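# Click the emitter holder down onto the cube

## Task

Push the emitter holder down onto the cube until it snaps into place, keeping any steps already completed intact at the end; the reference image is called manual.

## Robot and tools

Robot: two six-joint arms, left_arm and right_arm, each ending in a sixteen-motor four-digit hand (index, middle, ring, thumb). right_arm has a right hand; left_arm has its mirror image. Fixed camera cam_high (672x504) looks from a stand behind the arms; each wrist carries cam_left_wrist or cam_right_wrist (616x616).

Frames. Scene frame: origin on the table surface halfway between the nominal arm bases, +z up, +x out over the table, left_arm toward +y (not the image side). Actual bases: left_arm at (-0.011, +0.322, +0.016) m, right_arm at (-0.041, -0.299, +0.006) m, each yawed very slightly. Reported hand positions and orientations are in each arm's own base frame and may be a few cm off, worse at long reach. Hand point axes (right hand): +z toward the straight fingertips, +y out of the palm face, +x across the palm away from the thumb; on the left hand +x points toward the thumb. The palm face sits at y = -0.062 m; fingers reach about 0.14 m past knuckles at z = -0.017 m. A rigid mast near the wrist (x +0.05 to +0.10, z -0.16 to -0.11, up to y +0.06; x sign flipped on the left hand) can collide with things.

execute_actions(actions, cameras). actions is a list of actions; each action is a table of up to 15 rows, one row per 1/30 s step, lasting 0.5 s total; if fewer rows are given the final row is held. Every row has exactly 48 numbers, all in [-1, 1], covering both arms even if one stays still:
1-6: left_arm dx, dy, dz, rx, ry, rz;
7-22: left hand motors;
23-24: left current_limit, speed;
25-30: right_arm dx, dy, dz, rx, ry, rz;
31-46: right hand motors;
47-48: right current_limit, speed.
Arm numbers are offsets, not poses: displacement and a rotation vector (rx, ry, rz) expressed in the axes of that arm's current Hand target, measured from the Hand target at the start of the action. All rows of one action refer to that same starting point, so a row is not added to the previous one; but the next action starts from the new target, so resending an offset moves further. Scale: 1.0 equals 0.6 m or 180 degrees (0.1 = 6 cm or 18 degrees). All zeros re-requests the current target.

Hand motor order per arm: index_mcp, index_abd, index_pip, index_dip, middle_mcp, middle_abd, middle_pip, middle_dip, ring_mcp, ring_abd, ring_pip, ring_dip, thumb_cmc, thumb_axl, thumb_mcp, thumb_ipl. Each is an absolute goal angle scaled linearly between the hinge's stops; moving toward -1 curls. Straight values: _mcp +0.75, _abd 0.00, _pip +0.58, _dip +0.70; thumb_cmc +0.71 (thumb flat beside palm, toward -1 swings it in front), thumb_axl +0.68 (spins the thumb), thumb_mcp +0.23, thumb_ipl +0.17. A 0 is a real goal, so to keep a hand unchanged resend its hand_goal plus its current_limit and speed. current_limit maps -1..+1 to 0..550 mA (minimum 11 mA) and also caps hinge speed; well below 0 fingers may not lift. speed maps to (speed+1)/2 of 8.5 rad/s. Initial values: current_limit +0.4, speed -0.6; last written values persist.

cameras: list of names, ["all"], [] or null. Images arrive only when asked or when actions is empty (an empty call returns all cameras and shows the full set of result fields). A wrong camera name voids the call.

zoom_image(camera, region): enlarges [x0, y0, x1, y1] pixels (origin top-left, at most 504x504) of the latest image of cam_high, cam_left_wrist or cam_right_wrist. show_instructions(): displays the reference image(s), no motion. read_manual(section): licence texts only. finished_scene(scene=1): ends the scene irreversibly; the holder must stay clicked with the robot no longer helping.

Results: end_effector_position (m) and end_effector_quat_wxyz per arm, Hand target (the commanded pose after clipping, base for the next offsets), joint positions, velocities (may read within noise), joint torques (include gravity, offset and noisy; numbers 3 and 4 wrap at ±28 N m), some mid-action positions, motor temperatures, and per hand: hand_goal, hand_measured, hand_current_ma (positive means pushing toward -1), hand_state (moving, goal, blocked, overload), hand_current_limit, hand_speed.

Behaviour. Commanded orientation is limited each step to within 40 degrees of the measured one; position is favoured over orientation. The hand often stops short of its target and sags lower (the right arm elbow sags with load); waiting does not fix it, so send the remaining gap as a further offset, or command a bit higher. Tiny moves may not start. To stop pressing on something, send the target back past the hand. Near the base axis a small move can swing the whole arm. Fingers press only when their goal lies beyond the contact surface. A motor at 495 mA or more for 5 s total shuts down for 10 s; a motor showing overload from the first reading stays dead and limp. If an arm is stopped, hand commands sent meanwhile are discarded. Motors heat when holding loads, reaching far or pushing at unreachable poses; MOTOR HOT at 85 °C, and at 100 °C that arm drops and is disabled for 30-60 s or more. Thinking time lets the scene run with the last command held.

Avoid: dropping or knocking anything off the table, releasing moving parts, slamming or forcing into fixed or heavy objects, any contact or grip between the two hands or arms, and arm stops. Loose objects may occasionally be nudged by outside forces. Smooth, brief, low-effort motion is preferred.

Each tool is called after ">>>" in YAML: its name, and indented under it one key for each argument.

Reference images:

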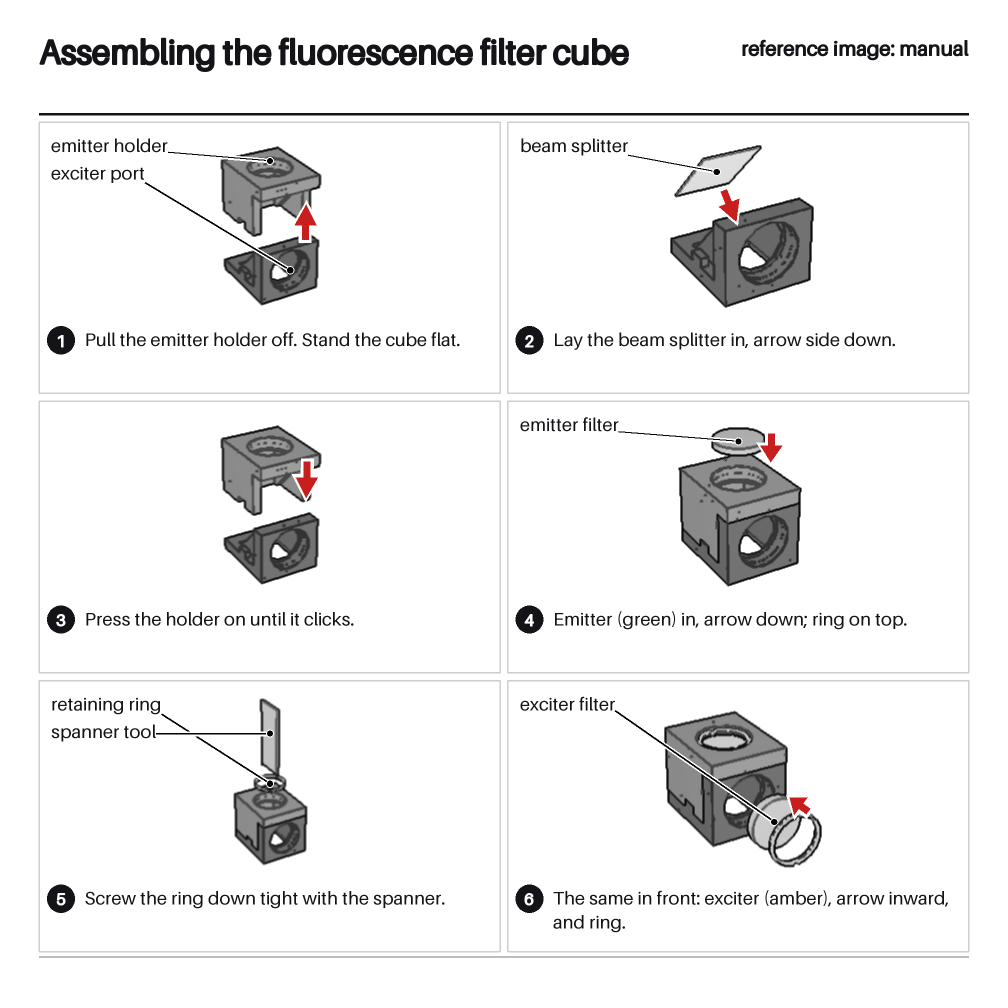

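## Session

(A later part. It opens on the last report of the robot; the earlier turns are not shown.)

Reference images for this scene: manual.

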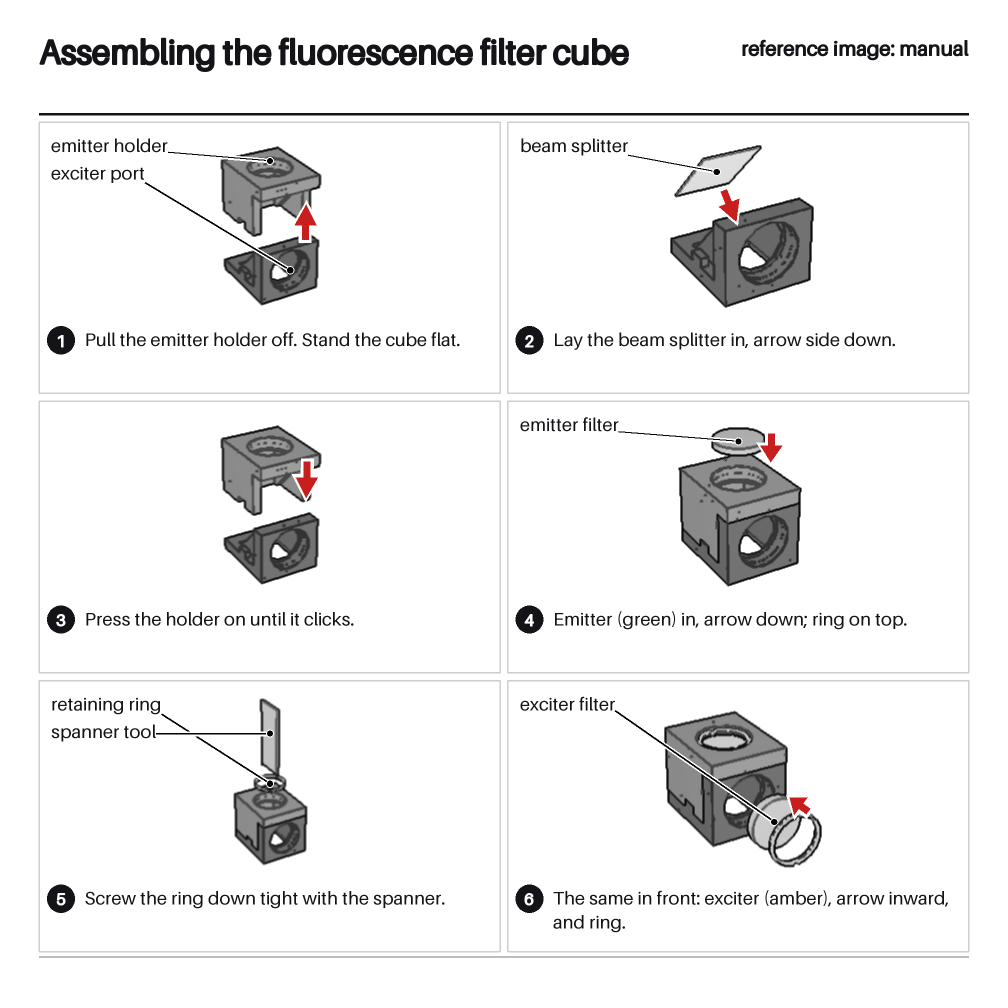

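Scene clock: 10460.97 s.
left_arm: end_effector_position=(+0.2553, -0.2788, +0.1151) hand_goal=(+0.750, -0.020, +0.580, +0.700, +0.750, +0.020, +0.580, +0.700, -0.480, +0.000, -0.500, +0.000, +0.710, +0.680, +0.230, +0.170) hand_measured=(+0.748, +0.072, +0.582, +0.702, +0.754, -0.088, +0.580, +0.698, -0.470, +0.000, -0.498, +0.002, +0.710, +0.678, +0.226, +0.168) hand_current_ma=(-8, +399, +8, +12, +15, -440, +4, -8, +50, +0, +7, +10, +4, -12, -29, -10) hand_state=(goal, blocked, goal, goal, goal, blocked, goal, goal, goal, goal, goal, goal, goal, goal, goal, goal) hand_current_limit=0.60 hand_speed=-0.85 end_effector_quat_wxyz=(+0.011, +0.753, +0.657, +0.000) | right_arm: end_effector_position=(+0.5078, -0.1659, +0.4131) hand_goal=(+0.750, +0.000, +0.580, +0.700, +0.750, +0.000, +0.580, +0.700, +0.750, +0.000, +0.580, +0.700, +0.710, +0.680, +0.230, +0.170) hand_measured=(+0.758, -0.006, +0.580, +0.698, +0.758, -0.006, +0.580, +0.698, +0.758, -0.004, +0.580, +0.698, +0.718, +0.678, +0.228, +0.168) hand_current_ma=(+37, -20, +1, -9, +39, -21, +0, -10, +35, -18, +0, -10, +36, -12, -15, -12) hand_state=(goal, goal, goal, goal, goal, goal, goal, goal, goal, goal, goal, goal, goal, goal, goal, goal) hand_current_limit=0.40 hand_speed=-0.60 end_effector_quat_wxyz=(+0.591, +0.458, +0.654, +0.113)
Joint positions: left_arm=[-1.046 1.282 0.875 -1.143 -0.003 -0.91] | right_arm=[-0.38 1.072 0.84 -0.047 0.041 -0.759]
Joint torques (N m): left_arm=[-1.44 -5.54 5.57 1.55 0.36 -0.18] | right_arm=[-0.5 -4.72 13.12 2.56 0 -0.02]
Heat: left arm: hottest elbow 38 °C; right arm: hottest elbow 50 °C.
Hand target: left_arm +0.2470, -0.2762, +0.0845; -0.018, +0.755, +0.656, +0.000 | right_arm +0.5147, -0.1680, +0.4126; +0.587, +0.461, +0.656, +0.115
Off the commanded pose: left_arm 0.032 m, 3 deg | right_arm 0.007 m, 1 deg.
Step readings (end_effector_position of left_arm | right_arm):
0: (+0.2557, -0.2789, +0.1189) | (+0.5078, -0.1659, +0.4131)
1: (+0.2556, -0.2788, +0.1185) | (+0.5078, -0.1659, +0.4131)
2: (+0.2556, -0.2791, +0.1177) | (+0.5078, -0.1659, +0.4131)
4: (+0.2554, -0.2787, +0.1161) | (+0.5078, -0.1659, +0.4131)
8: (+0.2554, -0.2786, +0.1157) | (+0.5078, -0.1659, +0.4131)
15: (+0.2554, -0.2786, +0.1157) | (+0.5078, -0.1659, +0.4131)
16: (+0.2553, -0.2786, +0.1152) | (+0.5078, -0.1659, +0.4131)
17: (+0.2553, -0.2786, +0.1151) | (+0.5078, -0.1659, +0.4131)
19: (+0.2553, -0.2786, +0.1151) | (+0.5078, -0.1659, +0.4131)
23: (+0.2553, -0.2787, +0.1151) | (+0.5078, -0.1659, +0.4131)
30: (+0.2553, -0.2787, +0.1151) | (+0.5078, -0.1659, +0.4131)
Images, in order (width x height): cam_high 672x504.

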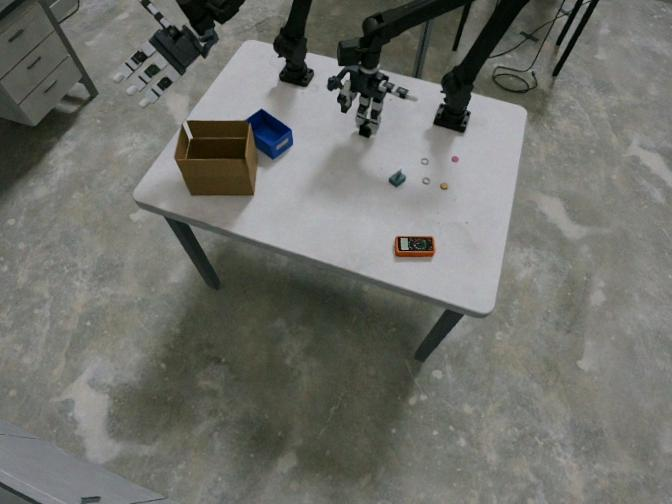

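>>> execute_actions:
  actions:
    - [[-0.003,0.006,-0.03,-0.008,-0.006,0,0.75,-0.02,0.58,0.7,0.75,0.02,0.58,0.7,-0.48,0,-0.5,0,0.71,0.68,0.23,0.17,0.6,-0.85,0,0,0,0,0,0,0.75,0,0.58,0.7,0.75,0,0.58,0.7,0.75,0,0.58,0.7,0.71,0.68,0.23,0.17,0.4,-0.6]]
    - [[0,0,0,0,0,0,0.75,0.14,0.58,0.7,0.75,-0.14,0.58,0.7,-0.48,0,-0.5,0,0.71,0.68,0.23,0.17,0.6,-0.85,0,0,0,0,0,0,0.75,0,0.58,0.7,0.75,0,0.58,0.7,0.75,0,0.58,0.7,0.71,0.68,0.23,0.17,0.4,-0.6]]
    - [[-0.008,0.012,-0.05,-0.005,-0.005,0,0.75,0.14,0.58,0.7,0.75,-0.14,0.58,0.7,-0.48,0,-0.5,0,0.71,0.68,0.23,0.17,0.6,-0.5,0,0,0,0,0,0,0.75,0,0.58,0.7,0.75,0,0.58,0.7,0.75,0,0.58,0.7,0.71,0.68,0.23,0.17,0.4,-0.6]]
    - [[0,0,-0.06,0,0,0,0.75,0.14,0.58,0.7,0.75,-0.14,0.58,0.7,-0.48,0,-0.5,0,0.71,0.68,0.23,0.17,0.6,-0.5,0,0,0,0,0,0,0.75,0,0.58,0.7,0.75,0,0.58,0.7,0.75,0,0.58,0.7,0.71,0.68,0.23,0.17,0.4,-0.6]]
    - [[0,0,-0.06,0,0,0,0.75,0.14,0.58,0.7,0.75,-0.14,0.58,0.7,-0.48,0,-0.5,0,0.71,0.68,0.23,0.17,0.6,-0.5,0,0,0,0,0,0,0.75,0,0.58,0.7,0.75,0,0.58,0.7,0.75,0,0.58,0.7,0.71,0.68,0.23,0.17,0.4,-0.6]]
  cameras: ["cam_high"]

>>> zoom_image:
  camera: "cam_high"
  region: [354, 112, 380, 138]

Scene clock: 10482.80 s.
left_arm: end_effector_position=(+0.2532, -0.2745, +0.1886) hand_goal=(+0.750, +0.140, +0.580, +0.700, +0.750, -0.140, +0.580, +0.700, -0.480, +0.000, -0.500, +0.000, +0.710, +0.680, +0.230, +0.170) hand_measured=(+0.748, +0.138, +0.582, +0.702, +0.748, -0.142, +0.580, +0.698, -0.470, +0.000, -0.498, +0.002, +0.710, +0.678, +0.224, +0.168) hand_current_ma=(-7, -12, +9, +12, -7, -7, +3, -7, +50, +0, +7, +10, +3, -12, -32, -10) hand_state=(goal, goal, goal, goal, goal, goal, goal, goal, goal, goal, goal, goal, goal, goal, goal, goal) hand_current_limit=0.60 hand_speed=-0.50 end_effector_quat_wxyz=(-0.007, +0.754, +0.657, +0.004) | right_arm: end_effector_position=(+0.5078, -0.1659, +0.4131) hand_goal=(+0.750, +0.000, +0.580, +0.700, +0.750, +0.000, +0.580, +0.700, +0.750, +0.000, +0.580, +0.700, +0.710, +0.680, +0.230, +0.170) hand_measured=(+0.758, -0.006, +0.580, +0.698, +0.758, -0.006, +0.580, +0.698, +0.758, -0.004, +0.580, +0.698, +0.718, +0.678, +0.228, +0.168) hand_current_ma=(+37, -20, +1, -9, +39, -21, +0, -10, +35, -18, +0, -10, +36, -12, -15, -12) hand_state=(goal, goal, goal, goal, goal, goal, goal, goal, goal, goal, goal, goal, goal, goal, goal, goal) hand_current_limit=0.40 hand_speed=-0.60 end_effector_quat_wxyz=(+0.591, +0.458, +0.654, +0.113)
Joint positions: left_arm=[-1.046 1.229 1.035 -1.39 -0.005 -0.91] | right_arm=[-0.38 1.072 0.84 -0.047 0.041 -0.759]
Joint torques (N m): left_arm=[-0.97 -9.82 12.27 0.29 -0.05 -0.11] | right_arm=[-0.5 -4.72 13.11 2.56 0 -0.02]
Heat: left arm: hottest elbow 36 °C; right arm: hottest elbow 50 °C.
Hand target: left_arm +0.2562, -0.2839, +0.2042; +0.009, +0.755, +0.656, +0.001 | right_arm +0.5147, -0.1680, +0.4126; +0.587, +0.461, +0.656, +0.115
Off the commanded pose: left_arm 0.019 m, 2 deg | right_arm 0.007 m, 1 deg.
Step readings (end_effector_position of left_arm | right_arm):
0: (+0.2554, -0.2789, +0.1151) | (+0.5078, -0.1659, +0.4131)
1: (+0.2555, -0.2789, +0.1153) | (+0.5078, -0.1659, +0.4131)
2: (+0.2555, -0.2789, +0.1153) | (+0.5078, -0.1659, +0.4131)
4: (+0.2555, -0.2789, +0.1153) | (+0.5078, -0.1659, +0.4131)
8: (+0.2556, -0.2788, +0.1154) | (+0.5078, -0.1659, +0.4131)
15: (+0.2556, -0.2788, +0.1154) | (+0.5078, -0.1659, +0.4131)
16: (+0.2556, -0.2788, +0.1154) | (+0.5078, -0.1659, +0.4131)
17: (+0.2556, -0.2788, +0.1154) | (+0.5078, -0.1659, +0.4131)
19: (+0.2556, -0.2788, +0.1154) | (+0.5078, -0.1659, +0.4131)
23: (+0.2557, -0.2788, +0.1154) | (+0.5078, -0.1659, +0.4131)
30: (+0.2557, -0.2788, +0.1154) | (+0.5078, -0.1659, +0.4131)
31: (+0.2556, -0.2784, +0.1164) | (+0.5078, -0.1659, +0.4131)
32: (+0.2546, -0.2768, +0.1171) | (+0.5078, -0.1659, +0.4131)
34: (+0.2532, -0.2744, +0.1176) | (+0.5078, -0.1659, +0.4131)
38: (+0.2520, -0.2724, +0.1173) | (+0.5078, -0.1659, +0.4131)
45: (+0.2519, -0.2723, +0.1173) | (+0.5078, -0.1659, +0.4131)
46: (+0.2512, -0.2710, +0.1186) | (+0.5078, -0.1659, +0.4131)
47: (+0.2500, -0.2691, +0.1229) | (+0.5078, -0.1659, +0.4131)
49: (+0.2497, -0.2686, +0.1338) | (+0.5078, -0.1659, +0.4131)
53: (+0.2529, -0.2741, +0.1515) | (+0.5078, -0.1659, +0.4131)
60: (+0.2530, -0.2742, +0.1536) | (+0.5078, -0.1659, +0.4131)
61: (+0.2521, -0.2727, +0.1549) | (+0.5078, -0.1659, +0.4131)
62: (+0.2509, -0.2706, +0.1592) | (+0.5078, -0.1659, +0.4131)
64: (+0.2503, -0.2695, +0.1702) | (+0.5078, -0.1659, +0.4131)
68: (+0.2532, -0.2746, +0.1871) | (+0.5078, -0.1659, +0.4131)
75: (+0.2532, -0.2746, +0.1886) | (+0.5078, -0.1659, +0.4131)
Images, in order (width x height): cam_high 672x504.

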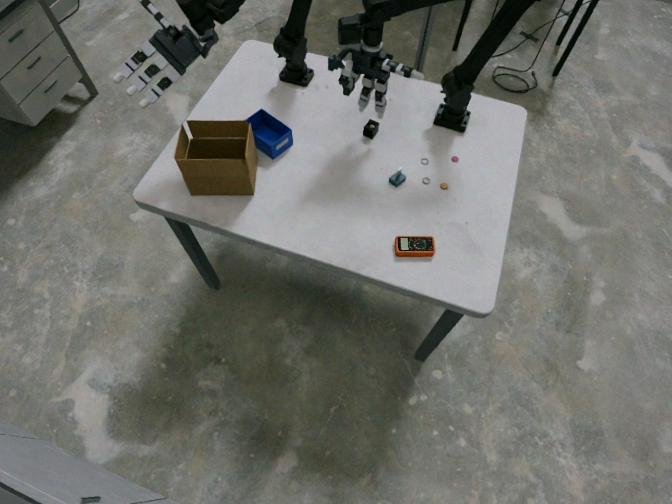

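Scaled by 19.385 from the camera's 672x504 image, which has a finer 960x720 frame.

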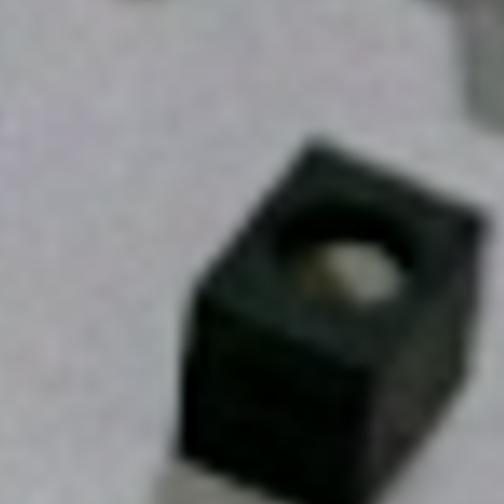

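>>> execute_actions:
  actions: []

Scene clock: 10524.03 s.
left_arm: end_effector_position=(+0.2532, -0.2745, +0.1886) hand_goal=(+0.750, +0.140, +0.580, +0.700, +0.750, -0.140, +0.580, +0.700, -0.480, +0.000, -0.500, +0.000, +0.710, +0.680, +0.230, +0.170) hand_measured=(+0.748, +0.138, +0.582, +0.702, +0.748, -0.142, +0.580, +0.698, -0.470, +0.000, -0.498, +0.002, +0.710, +0.678, +0.224, +0.168) hand_current_ma=(-7, -12, +9, +12, -7, -7, +3, -7, +50, +0, +7, +10, +3, -12, -32, -10) hand_state=(goal, goal, goal, goal, goal, goal, goal, goal, goal, goal, goal, goal, goal, goal, goal, goal) hand_current_limit=0.60 hand_speed=-0.50 end_effector_quat_wxyz=(-0.007, +0.754, +0.657, +0.004) | right_arm: end_effector_position=(+0.5078, -0.1659, +0.4131) hand_goal=(+0.750, +0.000, +0.580, +0.700, +0.750, +0.000, +0.580, +0.700, +0.750, +0.000, +0.580, +0.700, +0.710, +0.680, +0.230, +0.170) hand_measured=(+0.758, -0.006, +0.580, +0.698, +0.758, -0.006, +0.580, +0.698, +0.758, -0.004, +0.580, +0.698, +0.718, +0.678, +0.228, +0.168) hand_current_ma=(+37, -20, +1, -9, +39, -21, +0, -10, +35, -18, +0, -10, +36, -12, -15, -12) hand_state=(goal, goal, goal, goal, goal, goal, goal, goal, goal, goal, goal, goal, goal, goal, goal, goal) hand_current_limit=0.40 hand_speed=-0.60 end_effector_quat_wxyz=(+0.591, +0.458, +0.654, +0.113)
Joint positions: left_arm=[-1.046 1.229 1.035 -1.39 -0.005 -0.91] | right_arm=[-0.38 1.072 0.84 -0.047 0.041 -0.759]
Joint velocities: within noise
Joint torques (N m): left_arm=[-1.14 -9.82 12.21 0.23 -0.05 -0.13] | right_arm=[-0.56 -4.66 13.12 2.58 0 -0.02]
Motor temperatures (°C): left_arm=[25 29 40 24 26 26] | right_arm=[23 28 50 25 23 22]
Heat: left arm: hottest elbow 40 °C; right arm: hottest elbow 50 °C.
Hand target: left_arm +0.2562, -0.2839, +0.2042; +0.009, +0.755, +0.656, +0.001 | right_arm +0.5147, -0.1680, +0.4126; +0.587, +0.461, +0.656, +0.115
Off the commanded pose: left_arm 0.019 m, 2 deg | right_arm 0.007 m, 1 deg.

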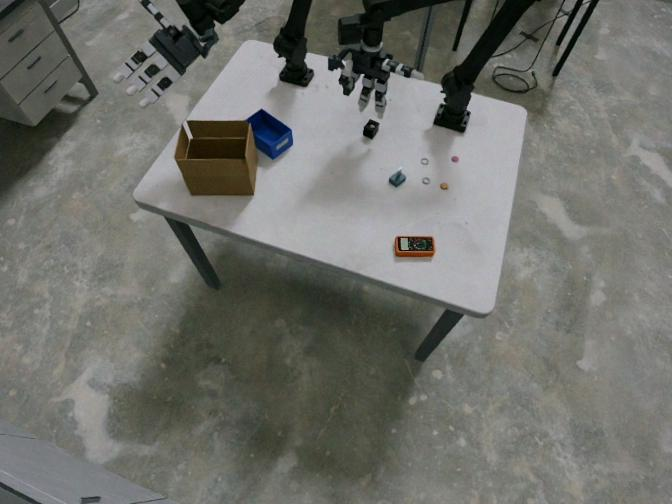

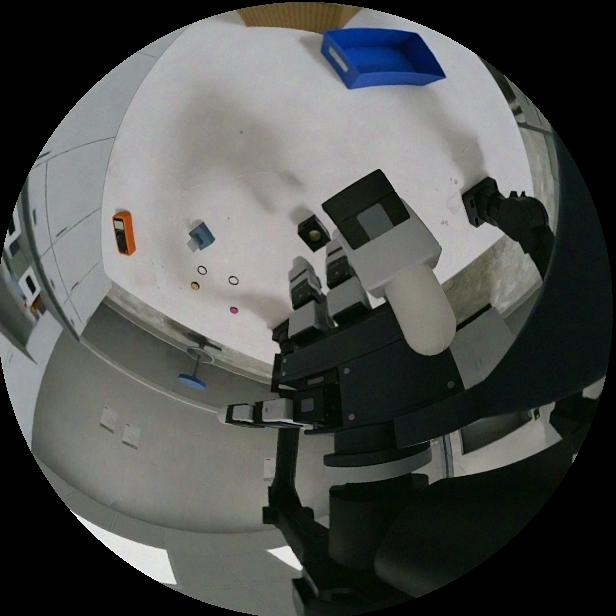

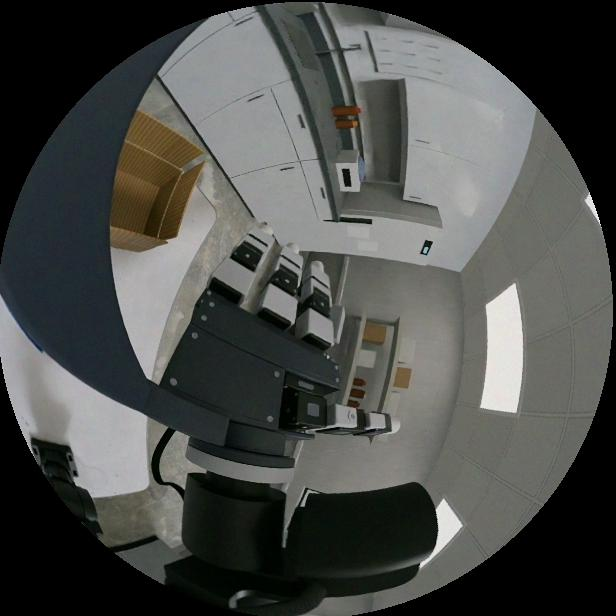

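>>> zoom_image:
  camera: "cam_high"
  region: [346, 94, 396, 144]

>>> zoom_image:
  camera: "cam_left_wrist"
  region: [270, 180, 370, 280]

Scaled by 10.080 from the camera's 672x504 image, which has a finer 960x720 frame.

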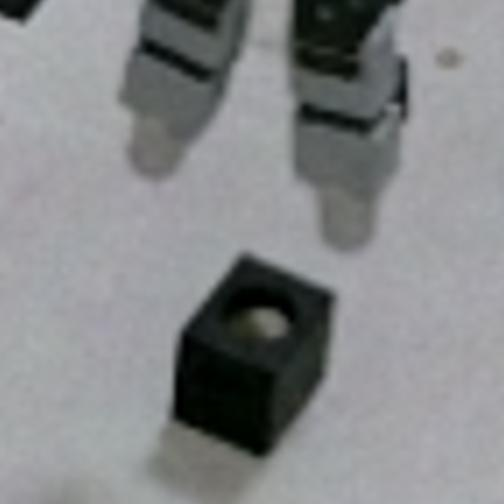

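Scaled by 5.040 from the camera's 616x616 image, which has a finer 880x880 frame.

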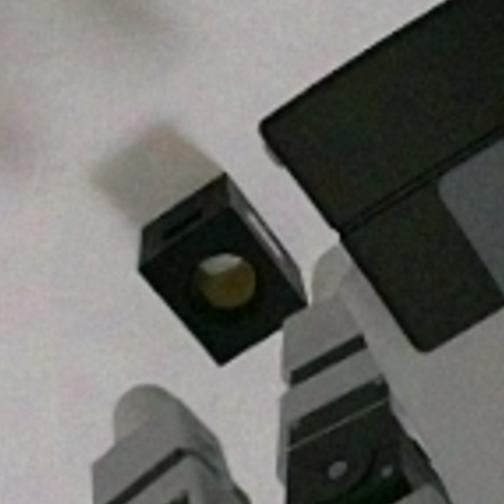

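>>> execute_actions:
  actions:
    - [[0.0117,-0.03,0,0,0,0,-0.48,0,-0.5,0,-0.48,0,-0.5,0,-0.48,0,-0.5,0,0.71,0.68,0.23,0.17,0.6,-0.5,0,0,0,0,0,0,0.75,0,0.58,0.7,0.75,0,0.58,0.7,0.75,0,0.58,0.7,0.71,0.68,0.23,0.17,0.4,-0.6]]
    - [[0,-0.03,0.04,0,0,0,-0.48,0,-0.5,0,-0.48,0,-0.5,0,-0.48,0,-0.5,0,0.71,0.68,0.23,0.17,0.6,-0.5,0,0,0,0,0,0,0.75,0,0.58,0.7,0.75,0,0.58,0.7,0.75,0,0.58,0.7,0.71,0.68,0.23,0.17,0.4,-0.6]]
    - [[0,0,0.05,0,0,0,-0.48,0,-0.5,0,-0.48,0,-0.5,0,-0.48,0,-0.5,0,0.71,0.68,0.23,0.17,0.6,-0.5,0,0,0,0,0,0,0.75,0,0.58,0.7,0.75,0,0.58,0.7,0.75,0,0.58,0.7,0.71,0.68,0.23,0.17,0.4,-0.6]]
  cameras: ["all"]

Scene clock: 10636.43 s.
left_arm: end_effector_position=(+0.2229, -0.2696, +0.1539) hand_goal=(-0.480, +0.000, -0.500, +0.000, -0.480, +0.000, -0.500, +0.000, -0.480, +0.000, -0.500, +0.000, +0.710, +0.680, +0.230, +0.170) hand_measured=(-0.464, +0.002, -0.496, +0.002, -0.464, -0.004, -0.496, +0.002, -0.470, +0.000, -0.498, +0.002, +0.710, +0.678, +0.226, +0.168) hand_current_ma=(+86, +11, +19, +12, +86, -13, +20, +14, +50, +0, +7, +10, +2, -12, -27, -10) hand_state=(goal, goal, goal, goal, goal, goal, goal, goal, goal, goal, goal, goal, goal, goal, goal, goal) hand_current_limit=0.60 hand_speed=-0.50 end_effector_quat_wxyz=(+0.011, +0.756, +0.654, +0.000) | right_arm: end_effector_position=(+0.5078, -0.1659, +0.4131) hand_goal=(+0.750, +0.000, +0.580, +0.700, +0.750, +0.000, +0.580, +0.700, +0.750, +0.000, +0.580, +0.700, +0.710, +0.680, +0.230, +0.170) hand_measured=(+0.758, -0.006, +0.580, +0.698, +0.758, -0.006, +0.580, +0.698, +0.758, -0.004, +0.580, +0.698, +0.718, +0.678, +0.228, +0.168) hand_current_ma=(+37, -20, +1, -9, +39, -21, +0, -10, +35, -18, +0, -10, +36, -12, -15, -12) hand_state=(goal, goal, goal, goal, goal, goal, goal, goal, goal, goal, goal, goal, goal, goal, goal, goal) hand_current_limit=0.40 hand_speed=-0.60 end_effector_quat_wxyz=(+0.591, +0.458, +0.654, +0.113)
Joint positions: left_arm=[-1.121 1.176 0.895 -1.269 -0.005 -0.976] | right_arm=[-0.38 1.072 0.84 -0.047 0.041 -0.759]
Joint torques (N m): left_arm=[-1.26 -7.24 8.91 1.03 -0.21 -0.23] | right_arm=[-0.5 -4.72 13.12 2.58 0 -0.02]
Heat: left arm: hottest elbow 42 °C; right arm: hottest elbow 50 °C.
Hand target: left_arm +0.2222, -0.2728, +0.1497; +0.009, +0.755, +0.656, +0.001 | right_arm +0.5147, -0.1680, +0.4126; +0.587, +0.461, +0.656, +0.115
Off the commanded pose: left_arm 0.005 m, 0 deg | right_arm 0.007 m, 1 deg.
Step readings (end_effector_position of left_arm | right_arm):
0: (+0.2532, -0.2745, +0.1886) | (+0.5078, -0.1659, +0.4131)
1: (+0.2525, -0.2747, +0.1891) | (+0.5078, -0.1659, +0.4131)
2: (+0.2509, -0.2748, +0.1901) | (+0.5078, -0.1659, +0.4131)
4: (+0.2479, -0.2753, +0.1937) | (+0.5078, -0.1659, +0.4131)
8: (+0.2442, -0.2756, +0.2009) | (+0.5078, -0.1659, +0.4131)
15: (+0.2439, -0.2752, +0.2019) | (+0.5078, -0.1659, +0.4131)
16: (+0.2428, -0.2751, +0.1999) | (+0.5078, -0.1659, +0.4131)
17: (+0.2409, -0.2748, +0.1959) | (+0.5078, -0.1659, +0.4131)
19: (+0.2327, -0.2718, +0.1854) | (+0.5078, -0.1659, +0.4131)
23: (+0.2225, -0.2689, +0.1755) | (+0.5078, -0.1659, +0.4131)
30: (+0.2228, -0.2696, +0.1758) | (+0.5078, -0.1659, +0.4131)
31: (+0.2231, -0.2701, +0.1740) | (+0.5078, -0.1659, +0.4131)
32: (+0.2243, -0.2726, +0.1701) | (+0.5078, -0.1659, +0.4131)
34: (+0.2239, -0.2717, +0.1609) | (+0.5078, -0.1659, +0.4131)
38: (+0.2223, -0.2684, +0.1537) | (+0.5078, -0.1659, +0.4131)
45: (+0.2229, -0.2696, +0.1539) | (+0.5078, -0.1659, +0.4131)

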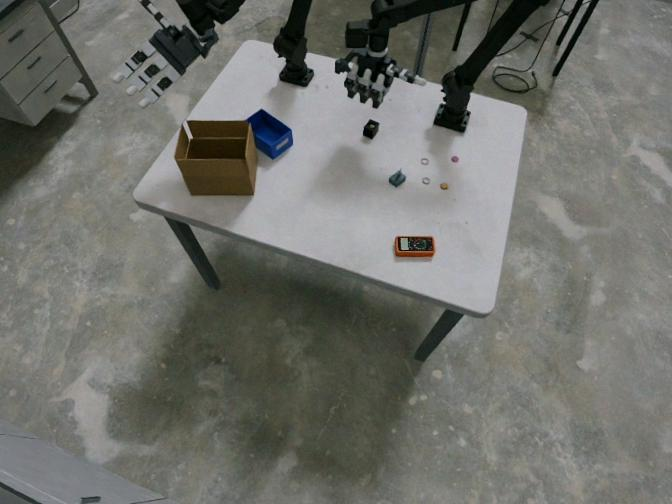

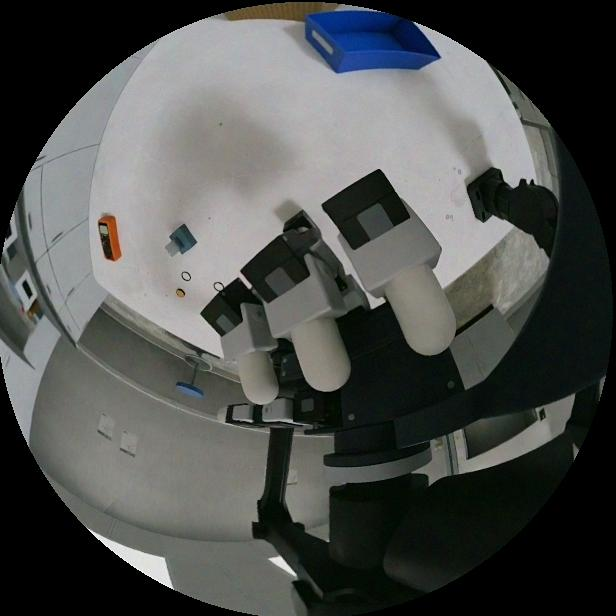

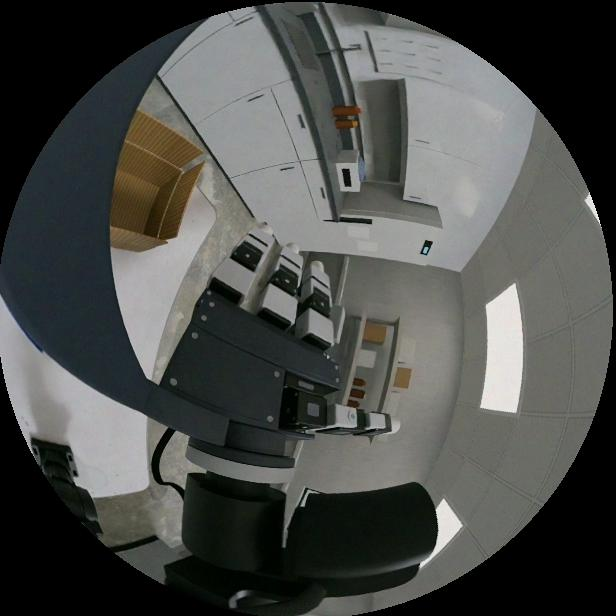

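>>> zoom_image:
  camera: "cam_left_wrist"
  region: [240, 170, 360, 290]

>>> zoom_image:
  camera: "cam_high"
  region: [346, 94, 396, 144]

Scaled by 4.200 from the camera's 616x616 image, which has a finer 880x880 frame.

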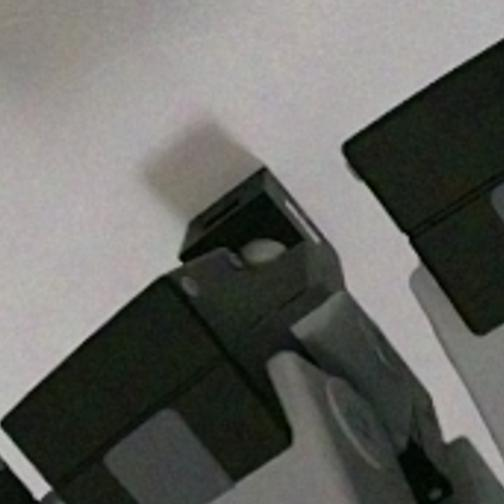

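Scaled by 10.080 from the camera's 672x504 image, which has a finer 960x720 frame.

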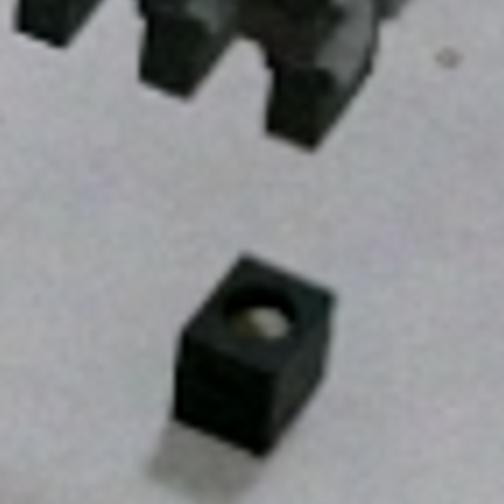

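>>> execute_actions:
  actions:
    - [[0.02,-0.004,0.05,0,0,0,-0.48,0,-0.5,0,-0.48,0,-0.5,0,-0.48,0,-0.5,0,0.71,0.68,0.23,0.17,0.6,-0.5,0,0,0,0,0,0,0.75,0,0.58,0.7,0.75,0,0.58,0.7,0.75,0,0.58,0.7,0.71,0.68,0.23,0.17,0.4,-0.6]]
    - [[0,-0.004,0.05,0,0,0,-0.48,0,-0.5,0,-0.48,0,-0.5,0,-0.48,0,-0.5,0,0.71,0.68,0.23,0.17,0.6,-0.5,0,0,0,0,0,0,0.75,0,0.58,0.7,0.75,0,0.58,0.7,0.75,0,0.58,0.7,0.71,0.68,0.23,0.17,0.4,-0.6]]
    - [[0,0,0.025,0,0,0,-0.48,0,-0.5,0,-0.48,0,-0.5,0,-0.48,0,-0.5,0,0.71,0.68,0.23,0.17,0.6,-0.5,0,0,0,0,0,0,0.75,0,0.58,0.7,0.75,0,0.58,0.7,0.75,0,0.58,0.7,0.71,0.68,0.23,0.17,0.4,-0.6]]
  cameras: ["all"]

>>> zoom_image:
  camera: "cam_high"
  region: [350, 100, 386, 136]

>>> zoom_image:
  camera: "cam_left_wrist"
  region: [180, 170, 300, 290]

Scene clock: 10688.10 s.
left_arm: end_effector_position=(+0.2195, -0.2621, +0.0813) hand_goal=(-0.480, +0.000, -0.500, +0.000, -0.480, +0.000, -0.500, +0.000, -0.480, +0.000, -0.500, +0.000, +0.710, +0.680, +0.230, +0.170) hand_measured=(-0.466, +0.002, -0.496, +0.002, -0.466, -0.002, -0.496, +0.002, -0.470, +0.000, -0.498, +0.002, +0.710, +0.678, +0.226, +0.168) hand_current_ma=(+68, +10, +17, +12, +71, -12, +19, +14, +49, +0, +7, +10, +2, -12, -22, -10) hand_state=(goal, goal, goal, goal, goal, goal, goal, goal, goal, goal, goal, goal, goal, goal, goal, goal) hand_current_limit=0.60 hand_speed=-0.50 end_effector_quat_wxyz=(+0.014, +0.756, +0.654, -0.001) | right_arm: end_effector_position=(+0.5078, -0.1659, +0.4131) hand_goal=(+0.750, +0.000, +0.580, +0.700, +0.750, +0.000, +0.580, +0.700, +0.750, +0.000, +0.580, +0.700, +0.710, +0.680, +0.230, +0.170) hand_measured=(+0.758, -0.006, +0.580, +0.698, +0.758, -0.006, +0.580, +0.698, +0.758, -0.004, +0.580, +0.698, +0.718, +0.678, +0.228, +0.168) hand_current_ma=(+37, -20, +1, -9, +39, -21, +0, -10, +35, -18, +0, -10, +36, -12, -15, -12) hand_state=(goal, goal, goal, goal, goal, goal, goal, goal, goal, goal, goal, goal, goal, goal, goal, goal) hand_current_limit=0.40 hand_speed=-0.60 end_effector_quat_wxyz=(+0.591, +0.458, +0.654, +0.113)
Joint positions: left_arm=[-1.121 1.233 0.734 -1.043 -0.006 -0.977] | right_arm=[-0.38 1.072 0.84 -0.047 0.041 -0.759]
Joint torques (N m): left_arm=[-0.38 -7 7.83 1.11 -0.16 -0.11] | right_arm=[-0.5 -4.72 13.12 2.58 -0.01 -0.02]
Heat: left arm: hottest elbow 38 °C; right arm: hottest elbow 50 °C.
Hand target: left_arm +0.2201, -0.2612, +0.0746; +0.009, +0.755, +0.656, +0.001 | right_arm +0.5147, -0.1680, +0.4126; +0.587, +0.461, +0.656, +0.115
Off the commanded pose: left_arm 0.007 m, 1 deg | right_arm 0.007 m, 1 deg.
Step readings (end_effector_position of left_arm | right_arm):
0: (+0.2229, -0.2696, +0.1539) | (+0.5078, -0.1659, +0.4131)
1: (+0.2229, -0.2694, +0.1515) | (+0.5078, -0.1659, +0.4131)
2: (+0.2233, -0.2702, +0.1462) | (+0.5078, -0.1659, +0.4131)
4: (+0.2208, -0.2650, +0.1330) | (+0.5078, -0.1659, +0.4131)
8: (+0.2169, -0.2570, +0.1214) | (+0.5078, -0.1659, +0.4131)
15: (+0.2178, -0.2589, +0.1216) | (+0.5078, -0.1659, +0.4131)
16: (+0.2181, -0.2594, +0.1199) | (+0.5078, -0.1659, +0.4131)
17: (+0.2195, -0.2622, +0.1164) | (+0.5078, -0.1659, +0.4131)
19: (+0.2193, -0.2618, +0.1066) | (+0.5078, -0.1659, +0.4131)
23: (+0.2179, -0.2588, +0.0938) | (+0.5078, -0.1659, +0.4131)
30: (+0.2184, -0.2600, +0.0931) | (+0.5078, -0.1659, +0.4131)
31: (+0.2187, -0.2604, +0.0924) | (+0.5078, -0.1659, +0.4131)
32: (+0.2194, -0.2620, +0.0908) | (+0.5078, -0.1659, +0.4131)
34: (+0.2197, -0.2626, +0.0869) | (+0.5078, -0.1659, +0.4131)
38: (+0.2192, -0.2615, +0.0815) | (+0.5078, -0.1659, +0.4131)
45: (+0.2195, -0.2621, +0.0813) | (+0.5078, -0.1659, +0.4131)

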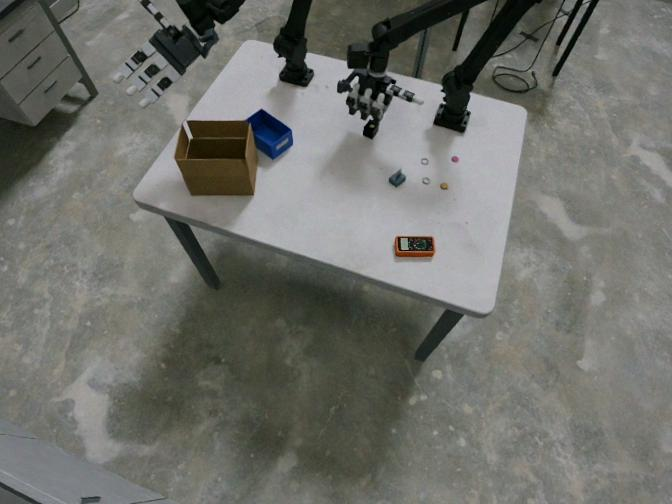

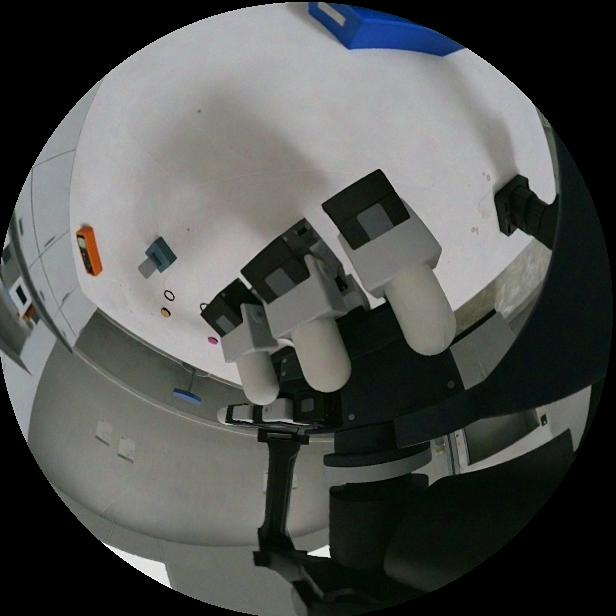

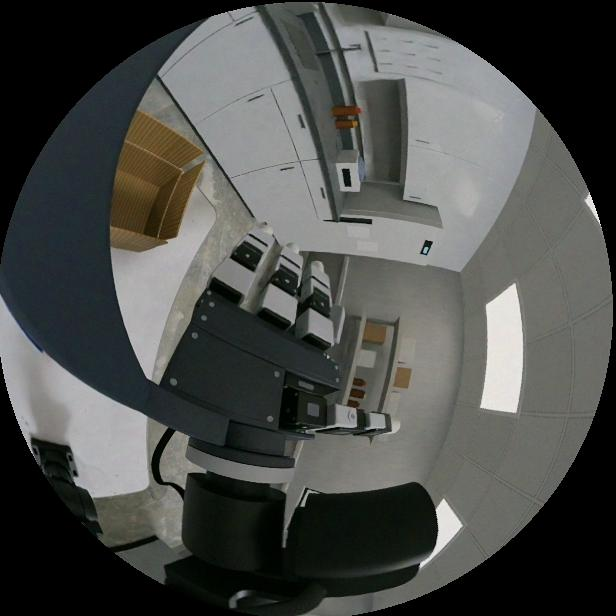

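Scaled by 14.000 from the camera's 672x504 image, which has a finer 960x720 frame.

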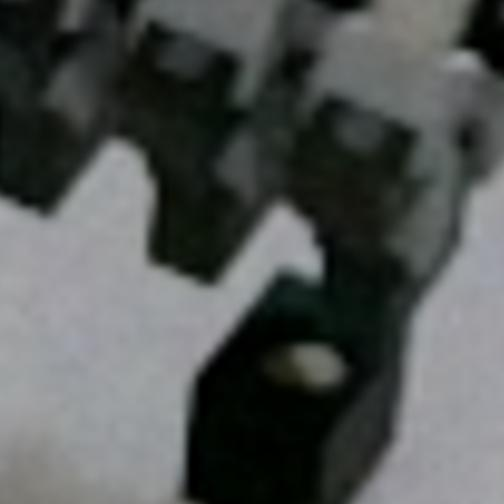

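Scaled by 4.200 from the camera's 616x616 image, which has a finer 880x880 frame.

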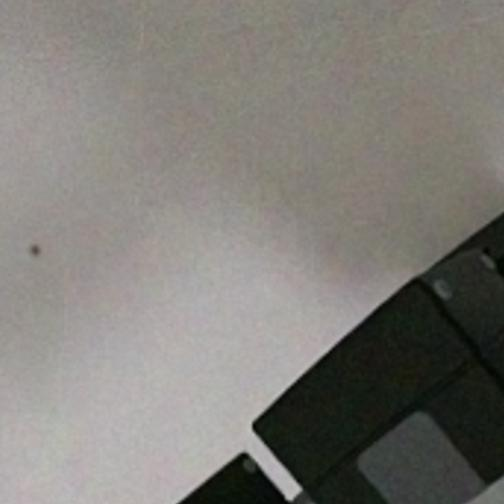

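>>> execute_actions:
  actions:
    - [[-0.02,0,-0.1,0,0,0.13,-0.48,0,-0.5,0,-0.48,0,-0.5,0,-0.48,0,-0.5,0,0.71,0.68,0.23,0.17,0.6,-0.5,0,0,0,0,0,0,0.75,0,0.58,0.7,0.75,0,0.58,0.7,0.75,0,0.58,0.7,0.71,0.68,0.23,0.17,0.4,-0.6]]
    - [[-0.06,0.033,-0.09,0,0,0.132,-0.48,0,-0.5,0,-0.48,0,-0.5,0,-0.48,0,-0.5,0,0.71,0.68,0.23,0.17,0.6,-0.5,0,0,0,0,0,0,0.75,0,0.58,0.7,0.75,0,0.58,0.7,0.75,0,0.58,0.7,0.71,0.68,0.23,0.17,0.4,-0.6]]
    - [[0,0,0,0,0,0,0.75,0.03,0.58,0.7,0.75,-0.03,0.58,0.7,-0.48,0,-0.5,0,0.71,0.68,0.23,0.17,0.6,-0.5,0,0,0,0,0,0,0.75,0,0.58,0.7,0.75,0,0.58,0.7,0.75,0,0.58,0.7,0.71,0.68,0.23,0.17,0.4,-0.6]]
  cameras: ["all"]

>>> zoom_image:
  camera: "cam_high"
  region: [350, 100, 386, 136]

>>> zoom_image:
  camera: "cam_left_wrist"
  region: [250, 180, 350, 280]

Scene clock: 10906.10 s.
left_arm: end_effector_position=(+0.2073, -0.3061, +0.1821) hand_goal=(+0.750, +0.030, +0.580, +0.700, +0.750, -0.030, +0.580, +0.700, -0.480, +0.000, -0.500, +0.000, +0.710, +0.680, +0.230, +0.170) hand_measured=(+0.746, +0.028, +0.578, +0.698, +0.746, -0.026, +0.578, +0.698, -0.470, +0.000, -0.498, +0.002, +0.712, +0.678, +0.224, +0.168) hand_current_ma=(-19, -13, -12, -11, -19, +14, -12, -13, +50, +0, +8, +10, +8, -12, -35, -10) hand_state=(goal, goal, goal, goal, goal, goal, goal, goal, goal, goal, goal, goal, goal, goal, goal, goal) hand_current_limit=0.60 hand_speed=-0.50 end_effector_quat_wxyz=(+0.005, +0.954, +0.299, +0.005) | right_arm: end_effector_position=(+0.5078, -0.1659, +0.4131) hand_goal=(+0.750, +0.000, +0.580, +0.700, +0.750, +0.000, +0.580, +0.700, +0.750, +0.000, +0.580, +0.700, +0.710, +0.680, +0.230, +0.170) hand_measured=(+0.758, -0.006, +0.580, +0.698, +0.758, -0.006, +0.580, +0.698, +0.758, -0.004, +0.580, +0.698, +0.718, +0.678, +0.228, +0.168) hand_current_ma=(+37, -20, +1, -9, +39, -21, +0, -10, +35, -18, +0, -10, +36, -12, -15, -12) hand_state=(goal, goal, goal, goal, goal, goal, goal, goal, goal, goal, goal, goal, goal, goal, goal, goal) hand_current_limit=0.40 hand_speed=-0.60 end_effector_quat_wxyz=(+0.591, +0.458, +0.654, +0.113)
Joint positions: left_arm=[-1.061 1.091 0.908 -1.376 -0.007 -0.097] | right_arm=[-0.38 1.072 0.84 -0.047 0.041 -0.759]
Joint torques (N m): left_arm=[0.73 -5.19 11.99 0.47 0.11 0.04] | right_arm=[-0.56 -4.72 13.11 2.59 0 -0.02]
Motor temperatures (°C): left_arm=[25 28 35 24 26 26] | right_arm=[23 28 50 25 23 22]
Heat: left arm: hottest elbow 35 °C; right arm: hottest elbow 50 °C.
Hand target: left_arm +0.2151, -0.3126, +0.1892; +0.008, +0.954, +0.299, +0.004 | right_arm +0.5147, -0.1680, +0.4126; +0.587, +0.461, +0.656, +0.115
Off the commanded pose: left_arm 0.012 m, 0 deg | right_arm 0.007 m, 1 deg.
Step readings (end_effector_position of left_arm | right_arm):
0: (+0.2195, -0.2621, +0.0813) | (+0.5078, -0.1659, +0.4131)
1: (+0.2196, -0.2610, +0.0830) | (+0.5078, -0.1659, +0.4131)
2: (+0.2179, -0.2569, +0.0873) | (+0.5078, -0.1659, +0.4131)
4: (+0.2118, -0.2516, +0.0986) | (+0.5078, -0.1659, +0.4131)
8: (+0.2079, -0.2546, +0.1212) | (+0.5078, -0.1659, +0.4131)
15: (+0.2096, -0.2608, +0.1249) | (+0.5078, -0.1659, +0.4131)
16: (+0.2096, -0.2620, +0.1272) | (+0.5078, -0.1659, +0.4131)
17: (+0.2082, -0.2636, +0.1333) | (+0.5078, -0.1659, +0.4131)
19: (+0.2071, -0.2752, +0.1500) | (+0.5078, -0.1659, +0.4131)
23: (+0.2105, -0.3013, +0.1803) | (+0.5078, -0.1659, +0.4131)
30: (+0.2092, -0.3048, +0.1825) | (+0.5078, -0.1659, +0.4131)
31: (+0.2088, -0.3051, +0.1825) | (+0.5078, -0.1659, +0.4131)
32: (+0.2085, -0.3054, +0.1824) | (+0.5078, -0.1659, +0.4131)
34: (+0.2082, -0.3058, +0.1823) | (+0.5078, -0.1659, +0.4131)
38: (+0.2079, -0.3062, +0.1823) | (+0.5078, -0.1659, +0.4131)
45: (+0.2076, -0.3065, +0.1823) | (+0.5078, -0.1659, +0.4131)

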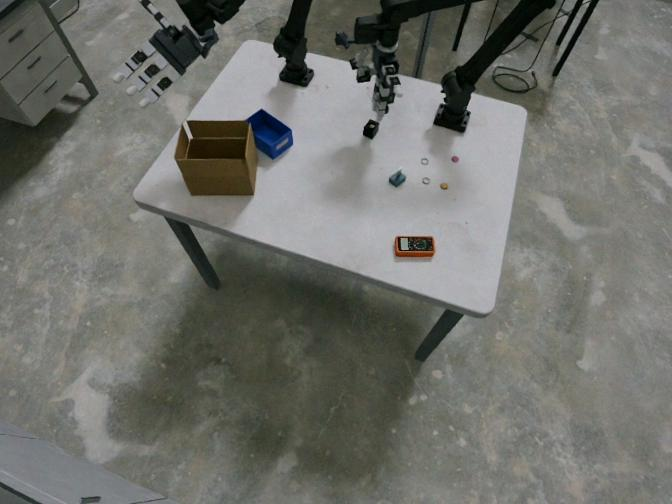

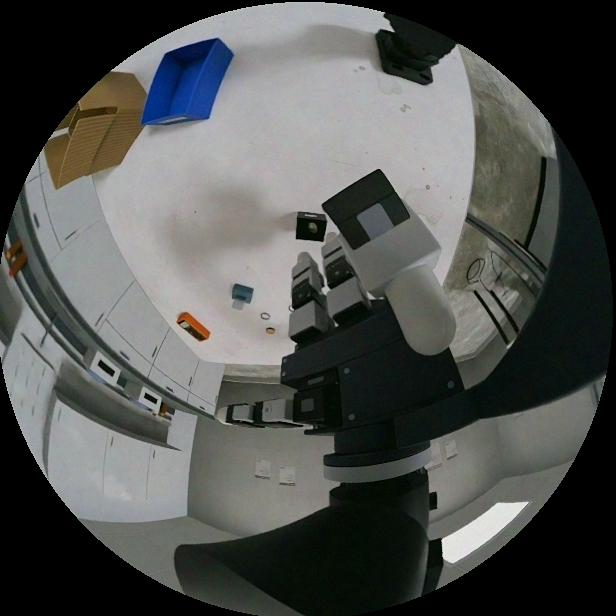

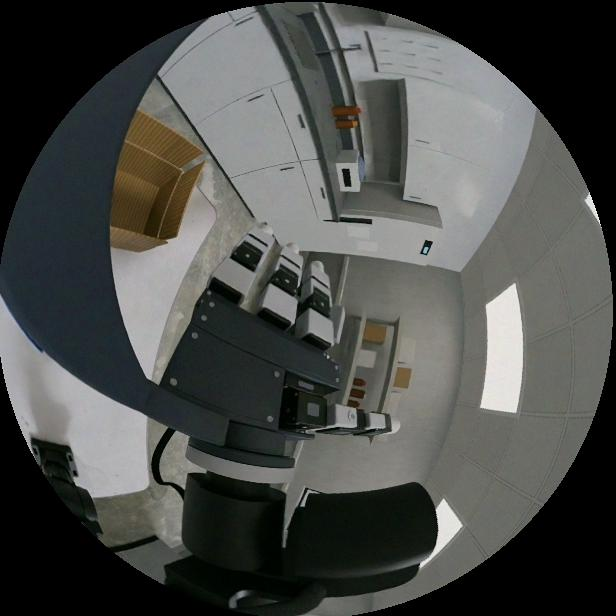

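Scaled by 14.000 from the camera's 672x504 image, which has a finer 960x720 frame.

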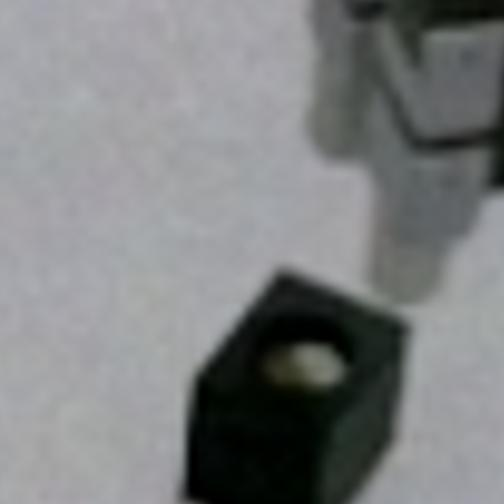

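Scaled by 5.040 from the camera's 616x616 image, which has a finer 880x880 frame.

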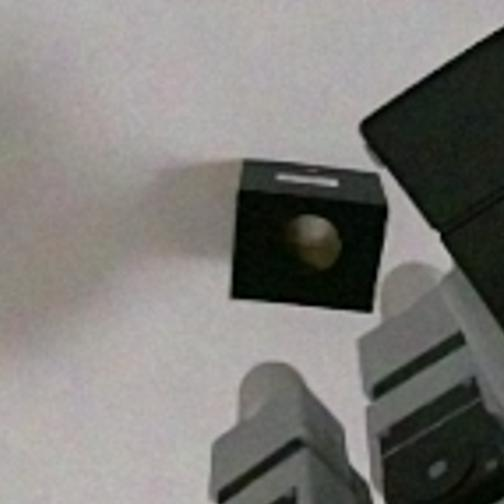

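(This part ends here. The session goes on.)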